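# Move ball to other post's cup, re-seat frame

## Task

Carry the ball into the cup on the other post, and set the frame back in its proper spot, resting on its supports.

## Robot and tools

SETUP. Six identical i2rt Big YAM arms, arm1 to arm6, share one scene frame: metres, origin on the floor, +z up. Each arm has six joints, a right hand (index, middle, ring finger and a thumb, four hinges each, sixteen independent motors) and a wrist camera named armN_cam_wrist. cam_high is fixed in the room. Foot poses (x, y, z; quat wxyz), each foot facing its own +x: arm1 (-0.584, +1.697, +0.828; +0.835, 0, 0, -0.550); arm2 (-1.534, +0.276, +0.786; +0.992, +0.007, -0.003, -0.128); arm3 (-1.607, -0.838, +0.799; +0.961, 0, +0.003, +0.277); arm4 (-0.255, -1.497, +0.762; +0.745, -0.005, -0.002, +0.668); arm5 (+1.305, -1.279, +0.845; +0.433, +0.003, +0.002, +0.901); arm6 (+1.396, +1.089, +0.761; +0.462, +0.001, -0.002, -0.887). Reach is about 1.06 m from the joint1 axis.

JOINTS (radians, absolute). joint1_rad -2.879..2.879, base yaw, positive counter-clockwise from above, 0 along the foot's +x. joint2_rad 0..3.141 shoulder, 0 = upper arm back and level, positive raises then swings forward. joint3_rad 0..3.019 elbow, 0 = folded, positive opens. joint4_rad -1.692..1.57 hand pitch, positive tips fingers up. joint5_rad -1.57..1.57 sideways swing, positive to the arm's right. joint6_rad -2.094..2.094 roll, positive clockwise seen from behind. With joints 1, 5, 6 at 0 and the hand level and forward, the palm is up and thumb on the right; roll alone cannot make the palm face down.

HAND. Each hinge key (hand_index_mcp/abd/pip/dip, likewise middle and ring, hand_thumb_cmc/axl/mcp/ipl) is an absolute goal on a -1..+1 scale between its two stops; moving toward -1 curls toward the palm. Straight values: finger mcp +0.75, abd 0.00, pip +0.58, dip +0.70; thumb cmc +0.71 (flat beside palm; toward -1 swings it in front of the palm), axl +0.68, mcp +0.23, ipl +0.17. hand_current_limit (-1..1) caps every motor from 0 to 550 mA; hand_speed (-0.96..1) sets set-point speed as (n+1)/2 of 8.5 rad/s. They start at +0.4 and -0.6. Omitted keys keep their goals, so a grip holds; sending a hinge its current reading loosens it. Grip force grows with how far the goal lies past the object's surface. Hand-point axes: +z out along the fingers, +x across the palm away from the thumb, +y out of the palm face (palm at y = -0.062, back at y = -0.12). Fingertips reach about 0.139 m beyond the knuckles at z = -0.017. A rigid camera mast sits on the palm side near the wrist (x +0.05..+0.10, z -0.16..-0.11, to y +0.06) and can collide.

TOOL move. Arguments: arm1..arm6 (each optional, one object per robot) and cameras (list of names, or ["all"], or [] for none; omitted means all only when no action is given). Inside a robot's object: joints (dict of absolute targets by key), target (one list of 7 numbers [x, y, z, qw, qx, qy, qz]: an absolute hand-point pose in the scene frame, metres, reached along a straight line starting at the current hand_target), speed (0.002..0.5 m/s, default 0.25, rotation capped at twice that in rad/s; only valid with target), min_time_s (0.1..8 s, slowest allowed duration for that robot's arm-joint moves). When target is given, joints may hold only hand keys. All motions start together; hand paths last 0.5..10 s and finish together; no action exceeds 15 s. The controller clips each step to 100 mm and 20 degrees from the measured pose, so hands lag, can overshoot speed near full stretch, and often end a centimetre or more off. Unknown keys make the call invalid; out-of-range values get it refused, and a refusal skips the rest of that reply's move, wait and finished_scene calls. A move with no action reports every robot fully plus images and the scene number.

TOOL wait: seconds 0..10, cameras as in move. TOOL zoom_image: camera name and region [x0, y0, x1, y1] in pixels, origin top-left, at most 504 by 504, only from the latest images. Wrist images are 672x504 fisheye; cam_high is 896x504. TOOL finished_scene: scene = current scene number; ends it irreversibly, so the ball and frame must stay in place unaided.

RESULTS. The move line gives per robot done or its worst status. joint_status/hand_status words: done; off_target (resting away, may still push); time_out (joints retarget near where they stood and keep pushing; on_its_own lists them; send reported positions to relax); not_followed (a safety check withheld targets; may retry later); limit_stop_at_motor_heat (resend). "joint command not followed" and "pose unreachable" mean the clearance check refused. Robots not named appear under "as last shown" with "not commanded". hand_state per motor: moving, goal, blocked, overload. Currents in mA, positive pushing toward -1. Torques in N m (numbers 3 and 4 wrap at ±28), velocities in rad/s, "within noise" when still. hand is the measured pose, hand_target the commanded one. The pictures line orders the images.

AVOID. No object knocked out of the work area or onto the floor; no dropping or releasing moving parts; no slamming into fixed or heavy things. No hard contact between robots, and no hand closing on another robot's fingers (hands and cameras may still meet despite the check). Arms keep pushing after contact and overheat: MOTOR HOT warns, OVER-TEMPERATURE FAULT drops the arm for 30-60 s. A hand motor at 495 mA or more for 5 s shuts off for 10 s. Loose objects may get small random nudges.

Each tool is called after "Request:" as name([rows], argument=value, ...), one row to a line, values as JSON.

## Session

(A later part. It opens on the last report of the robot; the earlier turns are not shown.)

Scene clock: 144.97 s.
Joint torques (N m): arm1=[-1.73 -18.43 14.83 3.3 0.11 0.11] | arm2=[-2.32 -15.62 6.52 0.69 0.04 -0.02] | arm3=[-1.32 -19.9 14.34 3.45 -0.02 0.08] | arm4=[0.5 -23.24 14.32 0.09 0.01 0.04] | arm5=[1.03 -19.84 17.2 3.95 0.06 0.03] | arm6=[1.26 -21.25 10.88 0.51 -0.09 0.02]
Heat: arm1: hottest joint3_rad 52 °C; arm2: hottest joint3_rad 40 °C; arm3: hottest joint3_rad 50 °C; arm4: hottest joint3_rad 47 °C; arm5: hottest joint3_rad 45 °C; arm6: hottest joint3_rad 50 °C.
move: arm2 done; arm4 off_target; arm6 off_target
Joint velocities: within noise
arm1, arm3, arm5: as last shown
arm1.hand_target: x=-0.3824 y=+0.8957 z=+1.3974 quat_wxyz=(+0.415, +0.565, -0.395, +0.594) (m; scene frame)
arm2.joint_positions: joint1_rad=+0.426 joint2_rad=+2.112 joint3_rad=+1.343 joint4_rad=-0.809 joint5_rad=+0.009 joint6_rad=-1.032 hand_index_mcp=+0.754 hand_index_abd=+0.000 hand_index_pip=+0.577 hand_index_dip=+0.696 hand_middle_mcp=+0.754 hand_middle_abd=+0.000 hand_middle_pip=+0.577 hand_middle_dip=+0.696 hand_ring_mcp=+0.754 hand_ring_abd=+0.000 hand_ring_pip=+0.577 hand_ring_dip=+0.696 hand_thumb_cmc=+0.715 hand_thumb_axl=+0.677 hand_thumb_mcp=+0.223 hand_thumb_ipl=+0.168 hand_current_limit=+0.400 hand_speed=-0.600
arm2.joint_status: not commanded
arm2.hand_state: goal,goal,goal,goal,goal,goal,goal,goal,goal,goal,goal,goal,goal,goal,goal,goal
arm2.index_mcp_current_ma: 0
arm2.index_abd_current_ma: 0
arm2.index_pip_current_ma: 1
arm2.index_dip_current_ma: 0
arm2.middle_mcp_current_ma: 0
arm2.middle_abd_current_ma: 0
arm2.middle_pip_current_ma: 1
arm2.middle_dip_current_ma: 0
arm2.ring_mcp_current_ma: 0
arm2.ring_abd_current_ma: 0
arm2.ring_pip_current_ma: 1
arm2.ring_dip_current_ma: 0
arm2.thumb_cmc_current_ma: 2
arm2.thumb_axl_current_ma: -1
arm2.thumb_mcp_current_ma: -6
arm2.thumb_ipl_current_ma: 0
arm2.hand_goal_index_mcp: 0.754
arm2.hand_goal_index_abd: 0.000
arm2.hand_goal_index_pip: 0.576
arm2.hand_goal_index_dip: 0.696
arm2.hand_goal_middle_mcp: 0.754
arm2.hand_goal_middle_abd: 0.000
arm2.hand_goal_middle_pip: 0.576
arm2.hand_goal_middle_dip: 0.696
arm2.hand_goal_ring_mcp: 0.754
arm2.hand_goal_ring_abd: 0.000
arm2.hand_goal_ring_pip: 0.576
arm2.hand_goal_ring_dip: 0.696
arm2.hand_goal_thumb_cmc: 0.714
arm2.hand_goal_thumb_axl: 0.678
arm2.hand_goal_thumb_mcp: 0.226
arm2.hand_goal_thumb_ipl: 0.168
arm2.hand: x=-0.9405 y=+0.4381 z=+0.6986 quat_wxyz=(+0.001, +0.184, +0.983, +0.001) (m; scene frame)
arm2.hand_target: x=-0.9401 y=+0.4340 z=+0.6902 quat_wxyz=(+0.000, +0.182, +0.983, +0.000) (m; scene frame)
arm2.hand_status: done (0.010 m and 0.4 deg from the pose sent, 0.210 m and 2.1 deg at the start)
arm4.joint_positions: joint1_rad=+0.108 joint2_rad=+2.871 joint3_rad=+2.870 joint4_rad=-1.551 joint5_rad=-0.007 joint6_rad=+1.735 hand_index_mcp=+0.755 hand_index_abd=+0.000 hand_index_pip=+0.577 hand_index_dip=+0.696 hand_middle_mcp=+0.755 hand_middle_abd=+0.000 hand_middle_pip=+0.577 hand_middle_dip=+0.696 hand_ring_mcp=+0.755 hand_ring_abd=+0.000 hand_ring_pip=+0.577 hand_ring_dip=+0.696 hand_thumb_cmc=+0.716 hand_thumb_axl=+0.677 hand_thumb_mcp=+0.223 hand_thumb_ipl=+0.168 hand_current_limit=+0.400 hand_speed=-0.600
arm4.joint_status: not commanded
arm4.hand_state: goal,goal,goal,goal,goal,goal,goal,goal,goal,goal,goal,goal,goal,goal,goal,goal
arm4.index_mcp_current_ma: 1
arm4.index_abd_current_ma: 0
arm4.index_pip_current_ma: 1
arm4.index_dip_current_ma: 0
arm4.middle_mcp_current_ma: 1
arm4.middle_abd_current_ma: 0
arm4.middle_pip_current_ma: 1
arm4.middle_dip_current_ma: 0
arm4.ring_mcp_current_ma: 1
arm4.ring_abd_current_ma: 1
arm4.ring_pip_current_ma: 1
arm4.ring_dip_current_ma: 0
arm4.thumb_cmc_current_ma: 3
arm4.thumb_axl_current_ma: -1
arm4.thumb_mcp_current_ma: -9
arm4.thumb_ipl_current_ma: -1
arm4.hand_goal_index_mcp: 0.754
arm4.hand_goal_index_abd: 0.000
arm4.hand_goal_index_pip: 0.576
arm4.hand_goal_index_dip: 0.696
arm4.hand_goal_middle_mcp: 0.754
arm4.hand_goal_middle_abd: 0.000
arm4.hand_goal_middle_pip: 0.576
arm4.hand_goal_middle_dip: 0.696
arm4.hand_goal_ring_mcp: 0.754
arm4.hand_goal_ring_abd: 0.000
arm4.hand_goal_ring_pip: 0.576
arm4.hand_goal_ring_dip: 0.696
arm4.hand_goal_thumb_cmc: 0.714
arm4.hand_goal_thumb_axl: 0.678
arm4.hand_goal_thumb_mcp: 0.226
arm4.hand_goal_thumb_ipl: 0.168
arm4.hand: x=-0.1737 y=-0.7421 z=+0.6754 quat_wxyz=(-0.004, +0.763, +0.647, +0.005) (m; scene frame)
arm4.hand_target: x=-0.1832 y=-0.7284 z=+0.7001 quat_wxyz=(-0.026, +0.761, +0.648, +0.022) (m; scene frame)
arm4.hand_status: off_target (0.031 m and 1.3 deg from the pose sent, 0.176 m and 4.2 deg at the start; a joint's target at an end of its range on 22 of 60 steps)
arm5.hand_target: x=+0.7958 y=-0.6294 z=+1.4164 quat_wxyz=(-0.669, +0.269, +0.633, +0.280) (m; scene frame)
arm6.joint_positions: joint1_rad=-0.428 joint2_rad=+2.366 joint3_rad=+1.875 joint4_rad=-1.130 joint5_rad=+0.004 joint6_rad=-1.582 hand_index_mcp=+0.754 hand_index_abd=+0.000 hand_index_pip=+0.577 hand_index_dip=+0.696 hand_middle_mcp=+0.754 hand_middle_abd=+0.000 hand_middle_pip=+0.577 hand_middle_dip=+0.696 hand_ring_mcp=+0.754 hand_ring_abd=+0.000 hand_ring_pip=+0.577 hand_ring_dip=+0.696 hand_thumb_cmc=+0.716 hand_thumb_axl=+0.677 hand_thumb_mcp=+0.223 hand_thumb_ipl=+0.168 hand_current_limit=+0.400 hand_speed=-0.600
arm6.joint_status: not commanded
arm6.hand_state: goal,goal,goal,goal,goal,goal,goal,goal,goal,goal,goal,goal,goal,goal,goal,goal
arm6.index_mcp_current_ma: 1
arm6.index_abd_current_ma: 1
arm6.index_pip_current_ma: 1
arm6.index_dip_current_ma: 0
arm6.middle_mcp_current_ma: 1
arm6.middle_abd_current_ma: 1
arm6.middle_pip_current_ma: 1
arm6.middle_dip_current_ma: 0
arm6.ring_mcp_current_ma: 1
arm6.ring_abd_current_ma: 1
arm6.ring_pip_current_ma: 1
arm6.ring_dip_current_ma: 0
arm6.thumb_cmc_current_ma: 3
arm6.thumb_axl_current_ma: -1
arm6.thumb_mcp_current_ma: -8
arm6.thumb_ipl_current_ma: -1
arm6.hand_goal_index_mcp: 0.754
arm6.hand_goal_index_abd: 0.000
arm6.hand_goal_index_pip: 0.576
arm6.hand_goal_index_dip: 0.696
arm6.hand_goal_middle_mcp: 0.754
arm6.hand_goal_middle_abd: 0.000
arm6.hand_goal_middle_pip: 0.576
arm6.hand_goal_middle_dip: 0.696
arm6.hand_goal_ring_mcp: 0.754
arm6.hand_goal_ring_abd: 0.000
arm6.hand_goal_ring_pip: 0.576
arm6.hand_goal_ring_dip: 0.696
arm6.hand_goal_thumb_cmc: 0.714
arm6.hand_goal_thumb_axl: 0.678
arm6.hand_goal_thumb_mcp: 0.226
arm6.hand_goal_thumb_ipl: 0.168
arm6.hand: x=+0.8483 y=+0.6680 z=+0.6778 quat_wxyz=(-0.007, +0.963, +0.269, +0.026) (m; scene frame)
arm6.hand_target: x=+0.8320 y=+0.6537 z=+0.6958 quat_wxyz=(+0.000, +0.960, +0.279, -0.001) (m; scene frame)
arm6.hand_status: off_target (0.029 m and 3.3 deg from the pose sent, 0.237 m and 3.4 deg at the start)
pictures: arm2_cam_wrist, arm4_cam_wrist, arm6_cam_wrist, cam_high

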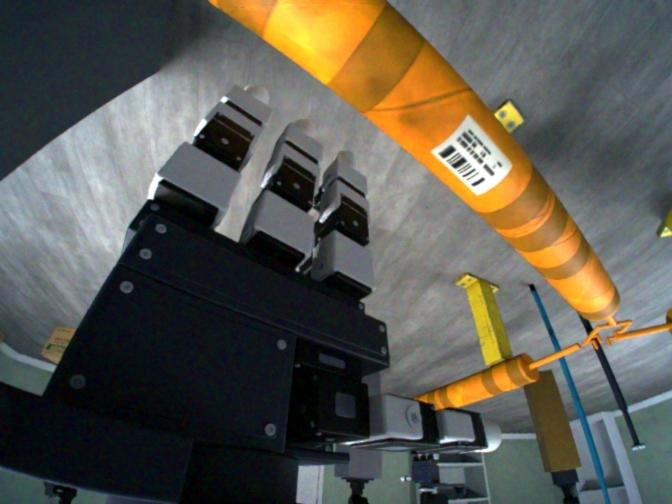

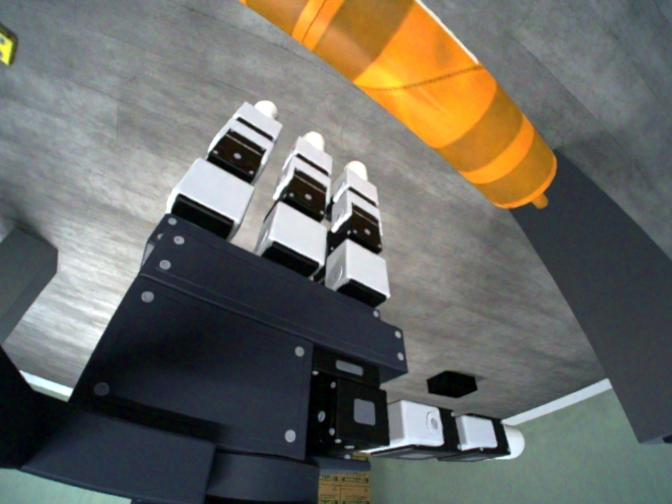

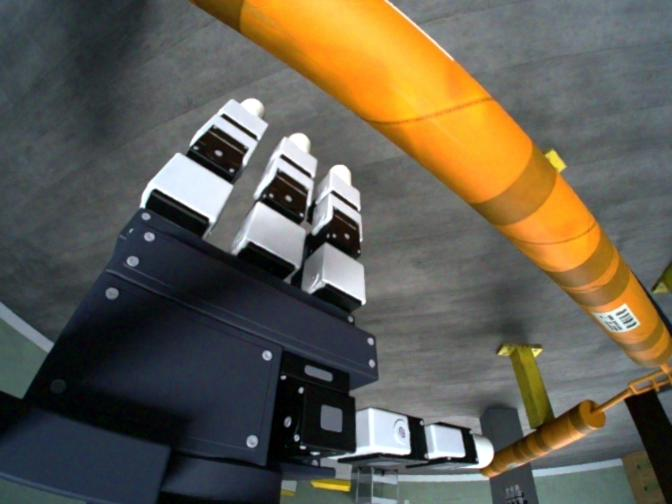

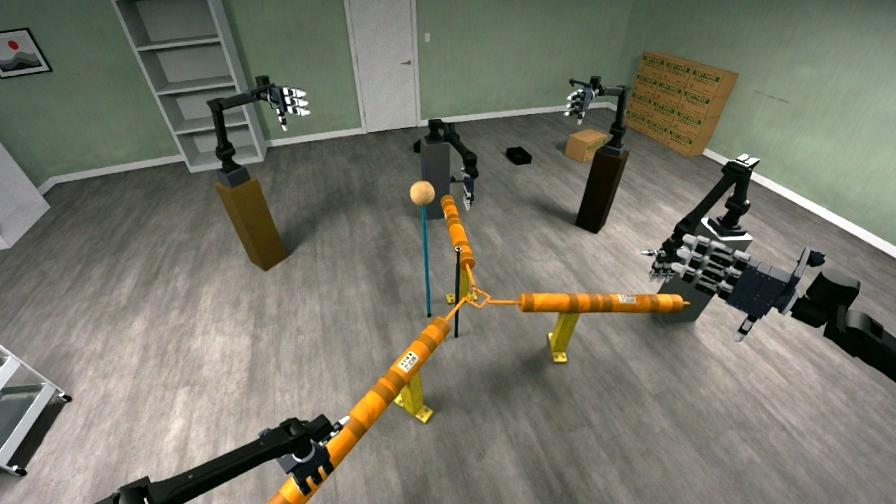

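Request:
move(arm2={"target": [-0.948, 0.4135, 0.443, 0, 0.1820, 0.9833, 0], "speed": 0.12}, arm4={"target": [-0.190, -0.792, 0.455, 0, 0.7688, 0.6394, 0], "speed": 0.12}, arm6={"target": [0.826, 0.669, 0.455, 0, 0.9603, 0.2790, 0], "speed": 0.12}, cameras=["arm2_cam_wrist", "arm4_cam_wrist", "arm6_cam_wrist"])

Scene clock: 171.17 s.
Joint torques (N m): arm1=[-1.73 -18.55 14.82 3.3 0.11 0.11] | arm2=[-2.43 -16.03 4.96 0.65 0.05 -0.02] | arm3=[-1.32 -19.9 14.32 3.48 -0.01 0.09] | arm4=[0.85 -21.83 9.69 0.72 -0.01 0.04] | arm5=[1.14 -19.84 17.21 3.97 0.06 0.03] | arm6=[0.15 -21.42 8.79 0.7 -0.08 0.01]
Heat: arm1: hottest joint3_rad 54 °C; arm2: hottest joint3_rad 38 °C; arm3: hottest joint3_rad 51 °C; arm4: hottest joint3_rad 48 °C; arm5: hottest joint3_rad 46 °C; arm6: hottest joint3_rad 49 °C.
move: arm2 done; arm4 off_target; arm6 off_target
Joint velocities: within noise
arm1, arm3, arm5: as last shown
arm2.joint_positions: joint1_rad=+0.386 joint2_rad=+2.624 joint3_rad=+1.458 joint4_rad=-0.424 joint5_rad=+0.010 joint6_rad=-1.072 hand_index_mcp=+0.754 hand_index_abd=+0.000 hand_index_pip=+0.577 hand_index_dip=+0.696 hand_middle_mcp=+0.754 hand_middle_abd=+0.000 hand_middle_pip=+0.577 hand_middle_dip=+0.696 hand_ring_mcp=+0.754 hand_ring_abd=+0.000 hand_ring_pip=+0.577 hand_ring_dip=+0.696 hand_thumb_cmc=+0.715 hand_thumb_axl=+0.677 hand_thumb_mcp=+0.223 hand_thumb_ipl=+0.168 hand_current_limit=+0.400 hand_speed=-0.600
arm2.joint_status: not commanded
arm2.hand_state: goal,goal,goal,goal,goal,goal,goal,goal,goal,goal,goal,goal,goal,goal,goal,goal
arm2.index_mcp_current_ma: 0
arm2.index_abd_current_ma: 0
arm2.index_pip_current_ma: 1
arm2.index_dip_current_ma: 0
arm2.middle_mcp_current_ma: 0
arm2.middle_abd_current_ma: 0
arm2.middle_pip_current_ma: 1
arm2.middle_dip_current_ma: 0
arm2.ring_mcp_current_ma: 0
arm2.ring_abd_current_ma: 0
arm2.ring_pip_current_ma: 1
arm2.ring_dip_current_ma: 0
arm2.thumb_cmc_current_ma: 2
arm2.thumb_axl_current_ma: -1
arm2.thumb_mcp_current_ma: -6
arm2.thumb_ipl_current_ma: 0
arm2.hand_goal_index_mcp: 0.754
arm2.hand_goal_index_abd: 0.000
arm2.hand_goal_index_pip: 0.576
arm2.hand_goal_index_dip: 0.696
arm2.hand_goal_middle_mcp: 0.754
arm2.hand_goal_middle_abd: 0.000
arm2.hand_goal_middle_pip: 0.576
arm2.hand_goal_middle_dip: 0.696
arm2.hand_goal_ring_mcp: 0.754
arm2.hand_goal_ring_abd: 0.000
arm2.hand_goal_ring_pip: 0.576
arm2.hand_goal_ring_dip: 0.696
arm2.hand_goal_thumb_cmc: 0.714
arm2.hand_goal_thumb_axl: 0.678
arm2.hand_goal_thumb_mcp: 0.226
arm2.hand_goal_thumb_ipl: 0.168
arm2.hand: x=-0.9532 y=+0.4175 z=+0.4507 quat_wxyz=(-0.005, +0.184, +0.983, -0.001) (m; scene frame)
arm2.hand_target: x=-0.9481 y=+0.4133 z=+0.4433 quat_wxyz=(+0.000, +0.182, +0.983, +0.000) (m; scene frame)
arm2.hand_status: done (0.010 m and 0.6 deg from the pose sent, 0.257 m and 0.3 deg at the start)
arm4.joint_positions: joint1_rad=+0.115 joint2_rad=+2.977 joint3_rad=+2.456 joint4_rad=-1.080 joint5_rad=-0.008 joint6_rad=+1.769 hand_index_mcp=+0.755 hand_index_abd=+0.000 hand_index_pip=+0.577 hand_index_dip=+0.696 hand_middle_mcp=+0.755 hand_middle_abd=+0.000 hand_middle_pip=+0.577 hand_middle_dip=+0.696 hand_ring_mcp=+0.755 hand_ring_abd=+0.000 hand_ring_pip=+0.577 hand_ring_dip=+0.696 hand_thumb_cmc=+0.716 hand_thumb_axl=+0.677 hand_thumb_mcp=+0.223 hand_thumb_ipl=+0.168 hand_current_limit=+0.400 hand_speed=-0.600
arm4.joint_status: not commanded
arm4.hand_state: goal,goal,goal,goal,goal,goal,goal,goal,goal,goal,goal,goal,goal,goal,goal,goal
arm4.index_mcp_current_ma: 1
arm4.index_abd_current_ma: 0
arm4.index_pip_current_ma: 1
arm4.index_dip_current_ma: 0
arm4.middle_mcp_current_ma: 1
arm4.middle_abd_current_ma: 0
arm4.middle_pip_current_ma: 1
arm4.middle_dip_current_ma: 0
arm4.ring_mcp_current_ma: 1
arm4.ring_abd_current_ma: 1
arm4.ring_pip_current_ma: 1
arm4.ring_dip_current_ma: 0
arm4.thumb_cmc_current_ma: 3
arm4.thumb_axl_current_ma: -1
arm4.thumb_mcp_current_ma: -9
arm4.thumb_ipl_current_ma: -1
arm4.hand_goal_index_mcp: 0.754
arm4.hand_goal_index_abd: 0.000
arm4.hand_goal_index_pip: 0.576
arm4.hand_goal_index_dip: 0.696
arm4.hand_goal_middle_mcp: 0.754
arm4.hand_goal_middle_abd: 0.000
arm4.hand_goal_middle_pip: 0.576
arm4.hand_goal_middle_dip: 0.696
arm4.hand_goal_ring_mcp: 0.754
arm4.hand_goal_ring_abd: 0.000
arm4.hand_goal_ring_pip: 0.576
arm4.hand_goal_ring_dip: 0.696
arm4.hand_goal_thumb_cmc: 0.714
arm4.hand_goal_thumb_axl: 0.678
arm4.hand_goal_thumb_mcp: 0.226
arm4.hand_goal_thumb_ipl: 0.168
arm4.hand: x=-0.1777 y=-0.8067 z=+0.4474 quat_wxyz=(+0.015, +0.772, +0.636, -0.011) (m; scene frame)
arm4.hand_target: x=-0.1901 y=-0.7924 z=+0.4554 quat_wxyz=(+0.000, +0.769, +0.640, +0.000) (m; scene frame)
arm4.hand_status: off_target (0.021 m and 2.2 deg from the pose sent, 0.227 m and 1.3 deg at the start)
arm6.joint_positions: joint1_rad=-0.439 joint2_rad=+2.776 joint3_rad=+2.001 joint4_rad=-0.839 joint5_rad=+0.004 joint6_rad=-1.608 hand_index_mcp=+0.754 hand_index_abd=+0.000 hand_index_pip=+0.577 hand_index_dip=+0.696 hand_middle_mcp=+0.754 hand_middle_abd=+0.000 hand_middle_pip=+0.577 hand_middle_dip=+0.696 hand_ring_mcp=+0.754 hand_ring_abd=+0.000 hand_ring_pip=+0.577 hand_ring_dip=+0.696 hand_thumb_cmc=+0.716 hand_thumb_axl=+0.677 hand_thumb_mcp=+0.223 hand_thumb_ipl=+0.168 hand_current_limit=+0.400 hand_speed=-0.600
arm6.joint_status: not commanded
arm6.hand_state: goal,goal,goal,goal,goal,goal,goal,goal,goal,goal,goal,goal,goal,goal,goal,goal
arm6.index_mcp_current_ma: 1
arm6.index_abd_current_ma: 1
arm6.index_pip_current_ma: 1
arm6.index_dip_current_ma: 0
arm6.middle_mcp_current_ma: 1
arm6.middle_abd_current_ma: 1
arm6.middle_pip_current_ma: 1
arm6.middle_dip_current_ma: 0
arm6.ring_mcp_current_ma: 1
arm6.ring_abd_current_ma: 1
arm6.ring_pip_current_ma: 1
arm6.ring_dip_current_ma: 0
arm6.thumb_cmc_current_ma: 3
arm6.thumb_axl_current_ma: -1
arm6.thumb_mcp_current_ma: -8
arm6.thumb_ipl_current_ma: -1
arm6.hand_goal_index_mcp: 0.754
arm6.hand_goal_index_abd: 0.000
arm6.hand_goal_index_pip: 0.576
arm6.hand_goal_index_dip: 0.696
arm6.hand_goal_middle_mcp: 0.754
arm6.hand_goal_middle_abd: 0.000
arm6.hand_goal_middle_pip: 0.576
arm6.hand_goal_middle_dip: 0.696
arm6.hand_goal_ring_mcp: 0.754
arm6.hand_goal_ring_abd: 0.000
arm6.hand_goal_ring_pip: 0.576
arm6.hand_goal_ring_dip: 0.696
arm6.hand_goal_thumb_cmc: 0.714
arm6.hand_goal_thumb_axl: 0.678
arm6.hand_goal_thumb_mcp: 0.226
arm6.hand_goal_thumb_ipl: 0.168
arm6.hand: x=+0.8483 y=+0.6752 z=+0.4467 quat_wxyz=(-0.005, +0.961, +0.276, +0.022) (m; scene frame)
arm6.hand_target: x=+0.8267 y=+0.6696 z=+0.4557 quat_wxyz=(+0.000, +0.960, +0.279, +0.000) (m; scene frame)
arm6.hand_status: off_target (0.025 m and 2.6 deg from the pose sent, 0.224 m and 3.3 deg at the start)
pictures: arm2_cam_wrist, arm4_cam_wrist, arm6_cam_wrist

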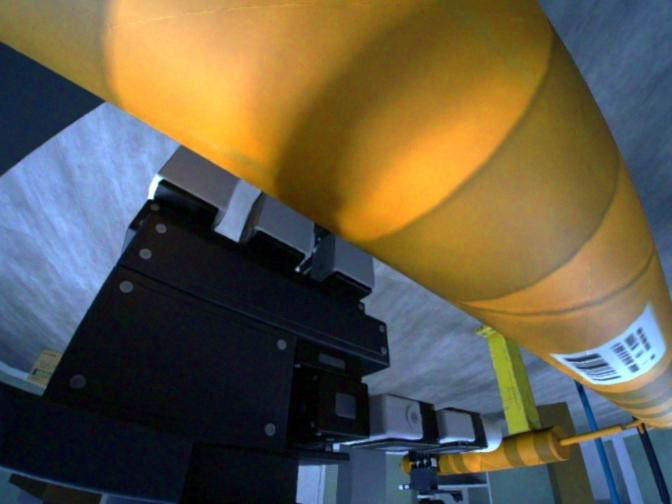

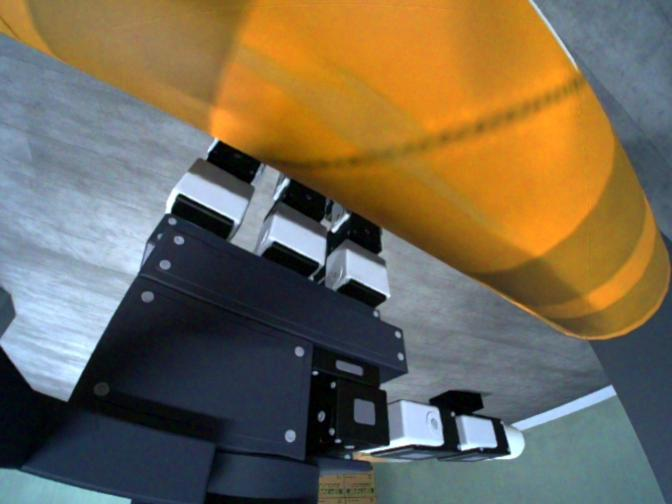

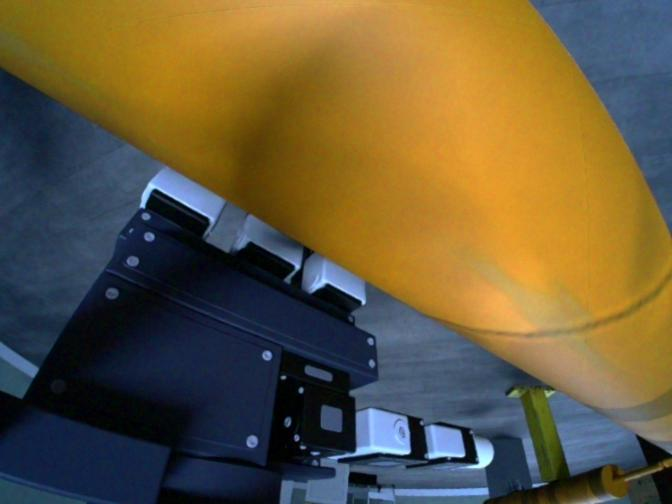

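Request:
move(arm2={"target": [-0.940, 0.433, 0.433, 0, 0.1820, 0.9833, 0], "speed": 0.06, "joints": {"hand_thumb_cmc": -0.57}}, arm4={"target": [-0.160, -0.798, 0.445, 0, 0.7688, 0.6394, 0], "speed": 0.06, "joints": {"hand_thumb_cmc": -0.57}}, arm6={"target": [0.828, 0.666, 0.445, 0, 0.9603, 0.2790, 0], "speed": 0.06, "joints": {"hand_thumb_cmc": -0.57}}, cameras=["arm2_cam_wrist", "arm4_cam_wrist", "arm6_cam_wrist", "cam_high"])

Scene clock: 186.00 s.
Joint torques (N m): arm1=[-1.73 -18.55 14.83 3.32 0.11 0.11] | arm2=[-1.26 -15.68 5.41 -0.09 -0.09 0.2] | arm3=[-1.26 -19.9 14.32 3.47 -0.01 0.09] | arm4=[-1.67 -21.54 7.13 0.9 0.09 -0.08] | arm5=[1.03 -19.84 17.21 3.99 0.06 0.03] | arm6=[0.67 -20.72 8.75 0.68 -0.16 0.06]
Heat: arm1: hottest joint3_rad 54 °C; arm2: hottest joint3_rad 38 °C; arm3: hottest joint3_rad 51 °C; arm4: hottest joint3_rad 47 °C; arm5: hottest joint3_rad 47 °C; arm6: hottest joint3_rad 49 °C.
move: arm2 off_target; arm4 done; arm6 off_target
Joint velocities: within noise
arm1, arm3, arm5: as last shown
arm2.joint_positions: joint1_rad=+0.405 joint2_rad=+2.649 joint3_rad=+1.508 joint4_rad=-0.424 joint5_rad=+0.010 joint6_rad=-1.064 hand_index_mcp=+0.754 hand_index_abd=+0.000 hand_index_pip=+0.577 hand_index_dip=+0.696 hand_middle_mcp=+0.754 hand_middle_abd=+0.000 hand_middle_pip=+0.577 hand_middle_dip=+0.696 hand_ring_mcp=+0.754 hand_ring_abd=+0.000 hand_ring_pip=+0.577 hand_ring_dip=+0.696 hand_thumb_cmc=-0.568 hand_thumb_axl=+0.677 hand_thumb_mcp=+0.223 hand_thumb_ipl=+0.168 hand_current_limit=+0.400 hand_speed=-0.600
arm2.joint_status: all done
arm2.hand_state: goal,goal,goal,goal,goal,goal,goal,goal,goal,goal,goal,goal,goal,goal,goal,goal
arm2.index_mcp_current_ma: 0
arm2.index_abd_current_ma: 0
arm2.index_pip_current_ma: 1
arm2.index_dip_current_ma: 0
arm2.middle_mcp_current_ma: 0
arm2.middle_abd_current_ma: 0
arm2.middle_pip_current_ma: 1
arm2.middle_dip_current_ma: 0
arm2.ring_mcp_current_ma: 0
arm2.ring_abd_current_ma: 0
arm2.ring_pip_current_ma: 1
arm2.ring_dip_current_ma: 0
arm2.thumb_cmc_current_ma: 4
arm2.thumb_axl_current_ma: -1
arm2.thumb_mcp_current_ma: -6
arm2.thumb_ipl_current_ma: 0
arm2.hand_goal_index_mcp: 0.754
arm2.hand_goal_index_abd: 0.000
arm2.hand_goal_index_pip: 0.576
arm2.hand_goal_index_dip: 0.696
arm2.hand_goal_middle_mcp: 0.754
arm2.hand_goal_middle_abd: 0.000
arm2.hand_goal_middle_pip: 0.576
arm2.hand_goal_middle_dip: 0.696
arm2.hand_goal_ring_mcp: 0.754
arm2.hand_goal_ring_abd: 0.000
arm2.hand_goal_ring_pip: 0.576
arm2.hand_goal_ring_dip: 0.696
arm2.hand_goal_thumb_cmc: -0.570
arm2.hand_goal_thumb_axl: 0.678
arm2.hand_goal_thumb_mcp: 0.226
arm2.hand_goal_thumb_ipl: 0.168
arm2.hand: x=-0.9368 y=+0.4306 z=+0.4476 quat_wxyz=(+0.008, +0.179, +0.984, +0.003) (m; scene frame)
arm2.hand_target: x=-0.9405 y=+0.4328 z=+0.4334 quat_wxyz=(+0.000, +0.182, +0.983, +0.000) (m; scene frame)
arm2.hand_status: off_target (0.015 m and 1.0 deg from the pose sent, 0.027 m and 0.6 deg at the start)
arm4.joint_positions: joint1_rad=+0.104 joint2_rad=+2.977 joint3_rad=+2.456 joint4_rad=-1.053 joint5_rad=-0.008 joint6_rad=+1.742 hand_index_mcp=+0.755 hand_index_abd=+0.000 hand_index_pip=+0.577 hand_index_dip=+0.696 hand_middle_mcp=+0.755 hand_middle_abd=+0.000 hand_middle_pip=+0.577 hand_middle_dip=+0.696 hand_ring_mcp=+0.755 hand_ring_abd=+0.000 hand_ring_pip=+0.577 hand_ring_dip=+0.696 hand_thumb_cmc=-0.568 hand_thumb_axl=+0.677 hand_thumb_mcp=+0.223 hand_thumb_ipl=+0.168 hand_current_limit=+0.400 hand_speed=-0.600
arm4.joint_status: all done
arm4.hand_state: goal,goal,goal,goal,goal,goal,goal,goal,goal,goal,goal,goal,goal,goal,goal,goal
arm4.index_mcp_current_ma: 1
arm4.index_abd_current_ma: 0
arm4.index_pip_current_ma: 1
arm4.index_dip_current_ma: 0
arm4.middle_mcp_current_ma: 1
arm4.middle_abd_current_ma: 0
arm4.middle_pip_current_ma: 1
arm4.middle_dip_current_ma: 0
arm4.ring_mcp_current_ma: 1
arm4.ring_abd_current_ma: 1
arm4.ring_pip_current_ma: 1
arm4.ring_dip_current_ma: 0
arm4.thumb_cmc_current_ma: 4
arm4.thumb_axl_current_ma: -1
arm4.thumb_mcp_current_ma: -9
arm4.thumb_ipl_current_ma: -1
arm4.hand_goal_index_mcp: 0.754
arm4.hand_goal_index_abd: 0.000
arm4.hand_goal_index_pip: 0.576
arm4.hand_goal_index_dip: 0.696
arm4.hand_goal_middle_mcp: 0.754
arm4.hand_goal_middle_abd: 0.000
arm4.hand_goal_middle_pip: 0.576
arm4.hand_goal_middle_dip: 0.696
arm4.hand_goal_ring_mcp: 0.754
arm4.hand_goal_ring_abd: 0.000
arm4.hand_goal_ring_pip: 0.576
arm4.hand_goal_ring_dip: 0.696
arm4.hand_goal_thumb_cmc: -0.570
arm4.hand_goal_thumb_axl: 0.678
arm4.hand_goal_thumb_mcp: 0.226
arm4.hand_goal_thumb_ipl: 0.168
arm4.hand: x=-0.1696 y=-0.7986 z=+0.4462 quat_wxyz=(+0.004, +0.767, +0.642, -0.002) (m; scene frame)
arm4.hand_target: x=-0.1601 y=-0.7980 z=+0.4451 quat_wxyz=(+0.000, +0.769, +0.640, +0.000) (m; scene frame)
arm4.hand_status: done (0.010 m and 0.6 deg from the pose sent, 0.020 m and 2.2 deg at the start)
arm6.joint_positions: joint1_rad=-0.440 joint2_rad=+2.788 joint3_rad=+2.019 joint4_rad=-0.834 joint5_rad=+0.004 joint6_rad=-1.608 hand_index_mcp=+0.754 hand_index_abd=+0.000 hand_index_pip=+0.577 hand_index_dip=+0.696 hand_middle_mcp=+0.754 hand_middle_abd=+0.000 hand_middle_pip=+0.577 hand_middle_dip=+0.696 hand_ring_mcp=+0.754 hand_ring_abd=+0.000 hand_ring_pip=+0.577 hand_ring_dip=+0.696 hand_thumb_cmc=-0.566 hand_thumb_axl=+0.677 hand_thumb_mcp=+0.224 hand_thumb_ipl=+0.169 hand_current_limit=+0.400 hand_speed=-0.600
arm6.joint_status: all done
arm6.hand_state: goal,goal,goal,goal,goal,goal,goal,goal,goal,goal,goal,goal,goal,goal,goal,goal
arm6.index_mcp_current_ma: 1
arm6.index_abd_current_ma: 1
arm6.index_pip_current_ma: 1
arm6.index_dip_current_ma: 0
arm6.middle_mcp_current_ma: 1
arm6.middle_abd_current_ma: 1
arm6.middle_pip_current_ma: 1
arm6.middle_dip_current_ma: 0
arm6.ring_mcp_current_ma: 1
arm6.ring_abd_current_ma: 1
arm6.ring_pip_current_ma: 1
arm6.ring_dip_current_ma: 0
arm6.thumb_cmc_current_ma: 8
arm6.thumb_axl_current_ma: -1
arm6.thumb_mcp_current_ma: -6
arm6.thumb_ipl_current_ma: 2
arm6.hand_goal_index_mcp: 0.754
arm6.hand_goal_index_abd: 0.000
arm6.hand_goal_index_pip: 0.576
arm6.hand_goal_index_dip: 0.696
arm6.hand_goal_middle_mcp: 0.754
arm6.hand_goal_middle_abd: 0.000
arm6.hand_goal_middle_pip: 0.576
arm6.hand_goal_middle_dip: 0.696
arm6.hand_goal_ring_mcp: 0.754
arm6.hand_goal_ring_abd: 0.000
arm6.hand_goal_ring_pip: 0.576
arm6.hand_goal_ring_dip: 0.696
arm6.hand_goal_thumb_cmc: -0.570
arm6.hand_goal_thumb_axl: 0.678
arm6.hand_goal_thumb_mcp: 0.226
arm6.hand_goal_thumb_ipl: 0.168
arm6.hand: x=+0.8438 y=+0.6729 z=+0.4435 quat_wxyz=(-0.004, +0.961, +0.276, +0.017) (m; scene frame)
arm6.hand_target: x=+0.8284 y=+0.6665 z=+0.4456 quat_wxyz=(+0.000, +0.960, +0.279, +0.000) (m; scene frame)
arm6.hand_status: off_target (0.017 m and 2.0 deg from the pose sent, 0.022 m and 2.6 deg at the start)
pictures: arm2_cam_wrist, arm4_cam_wrist, arm6_cam_wrist, cam_high

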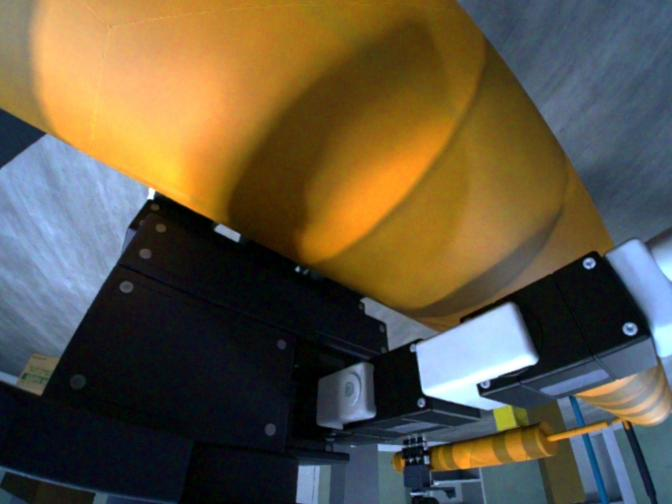

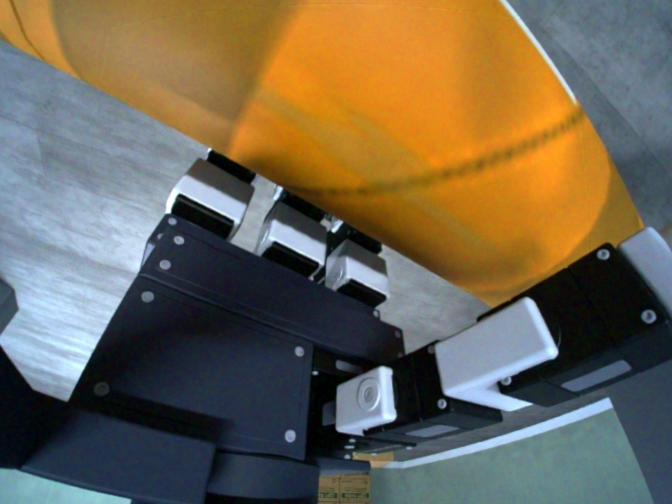

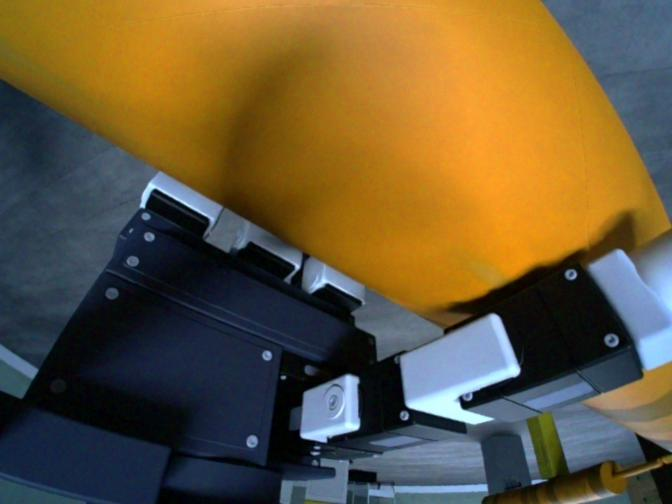

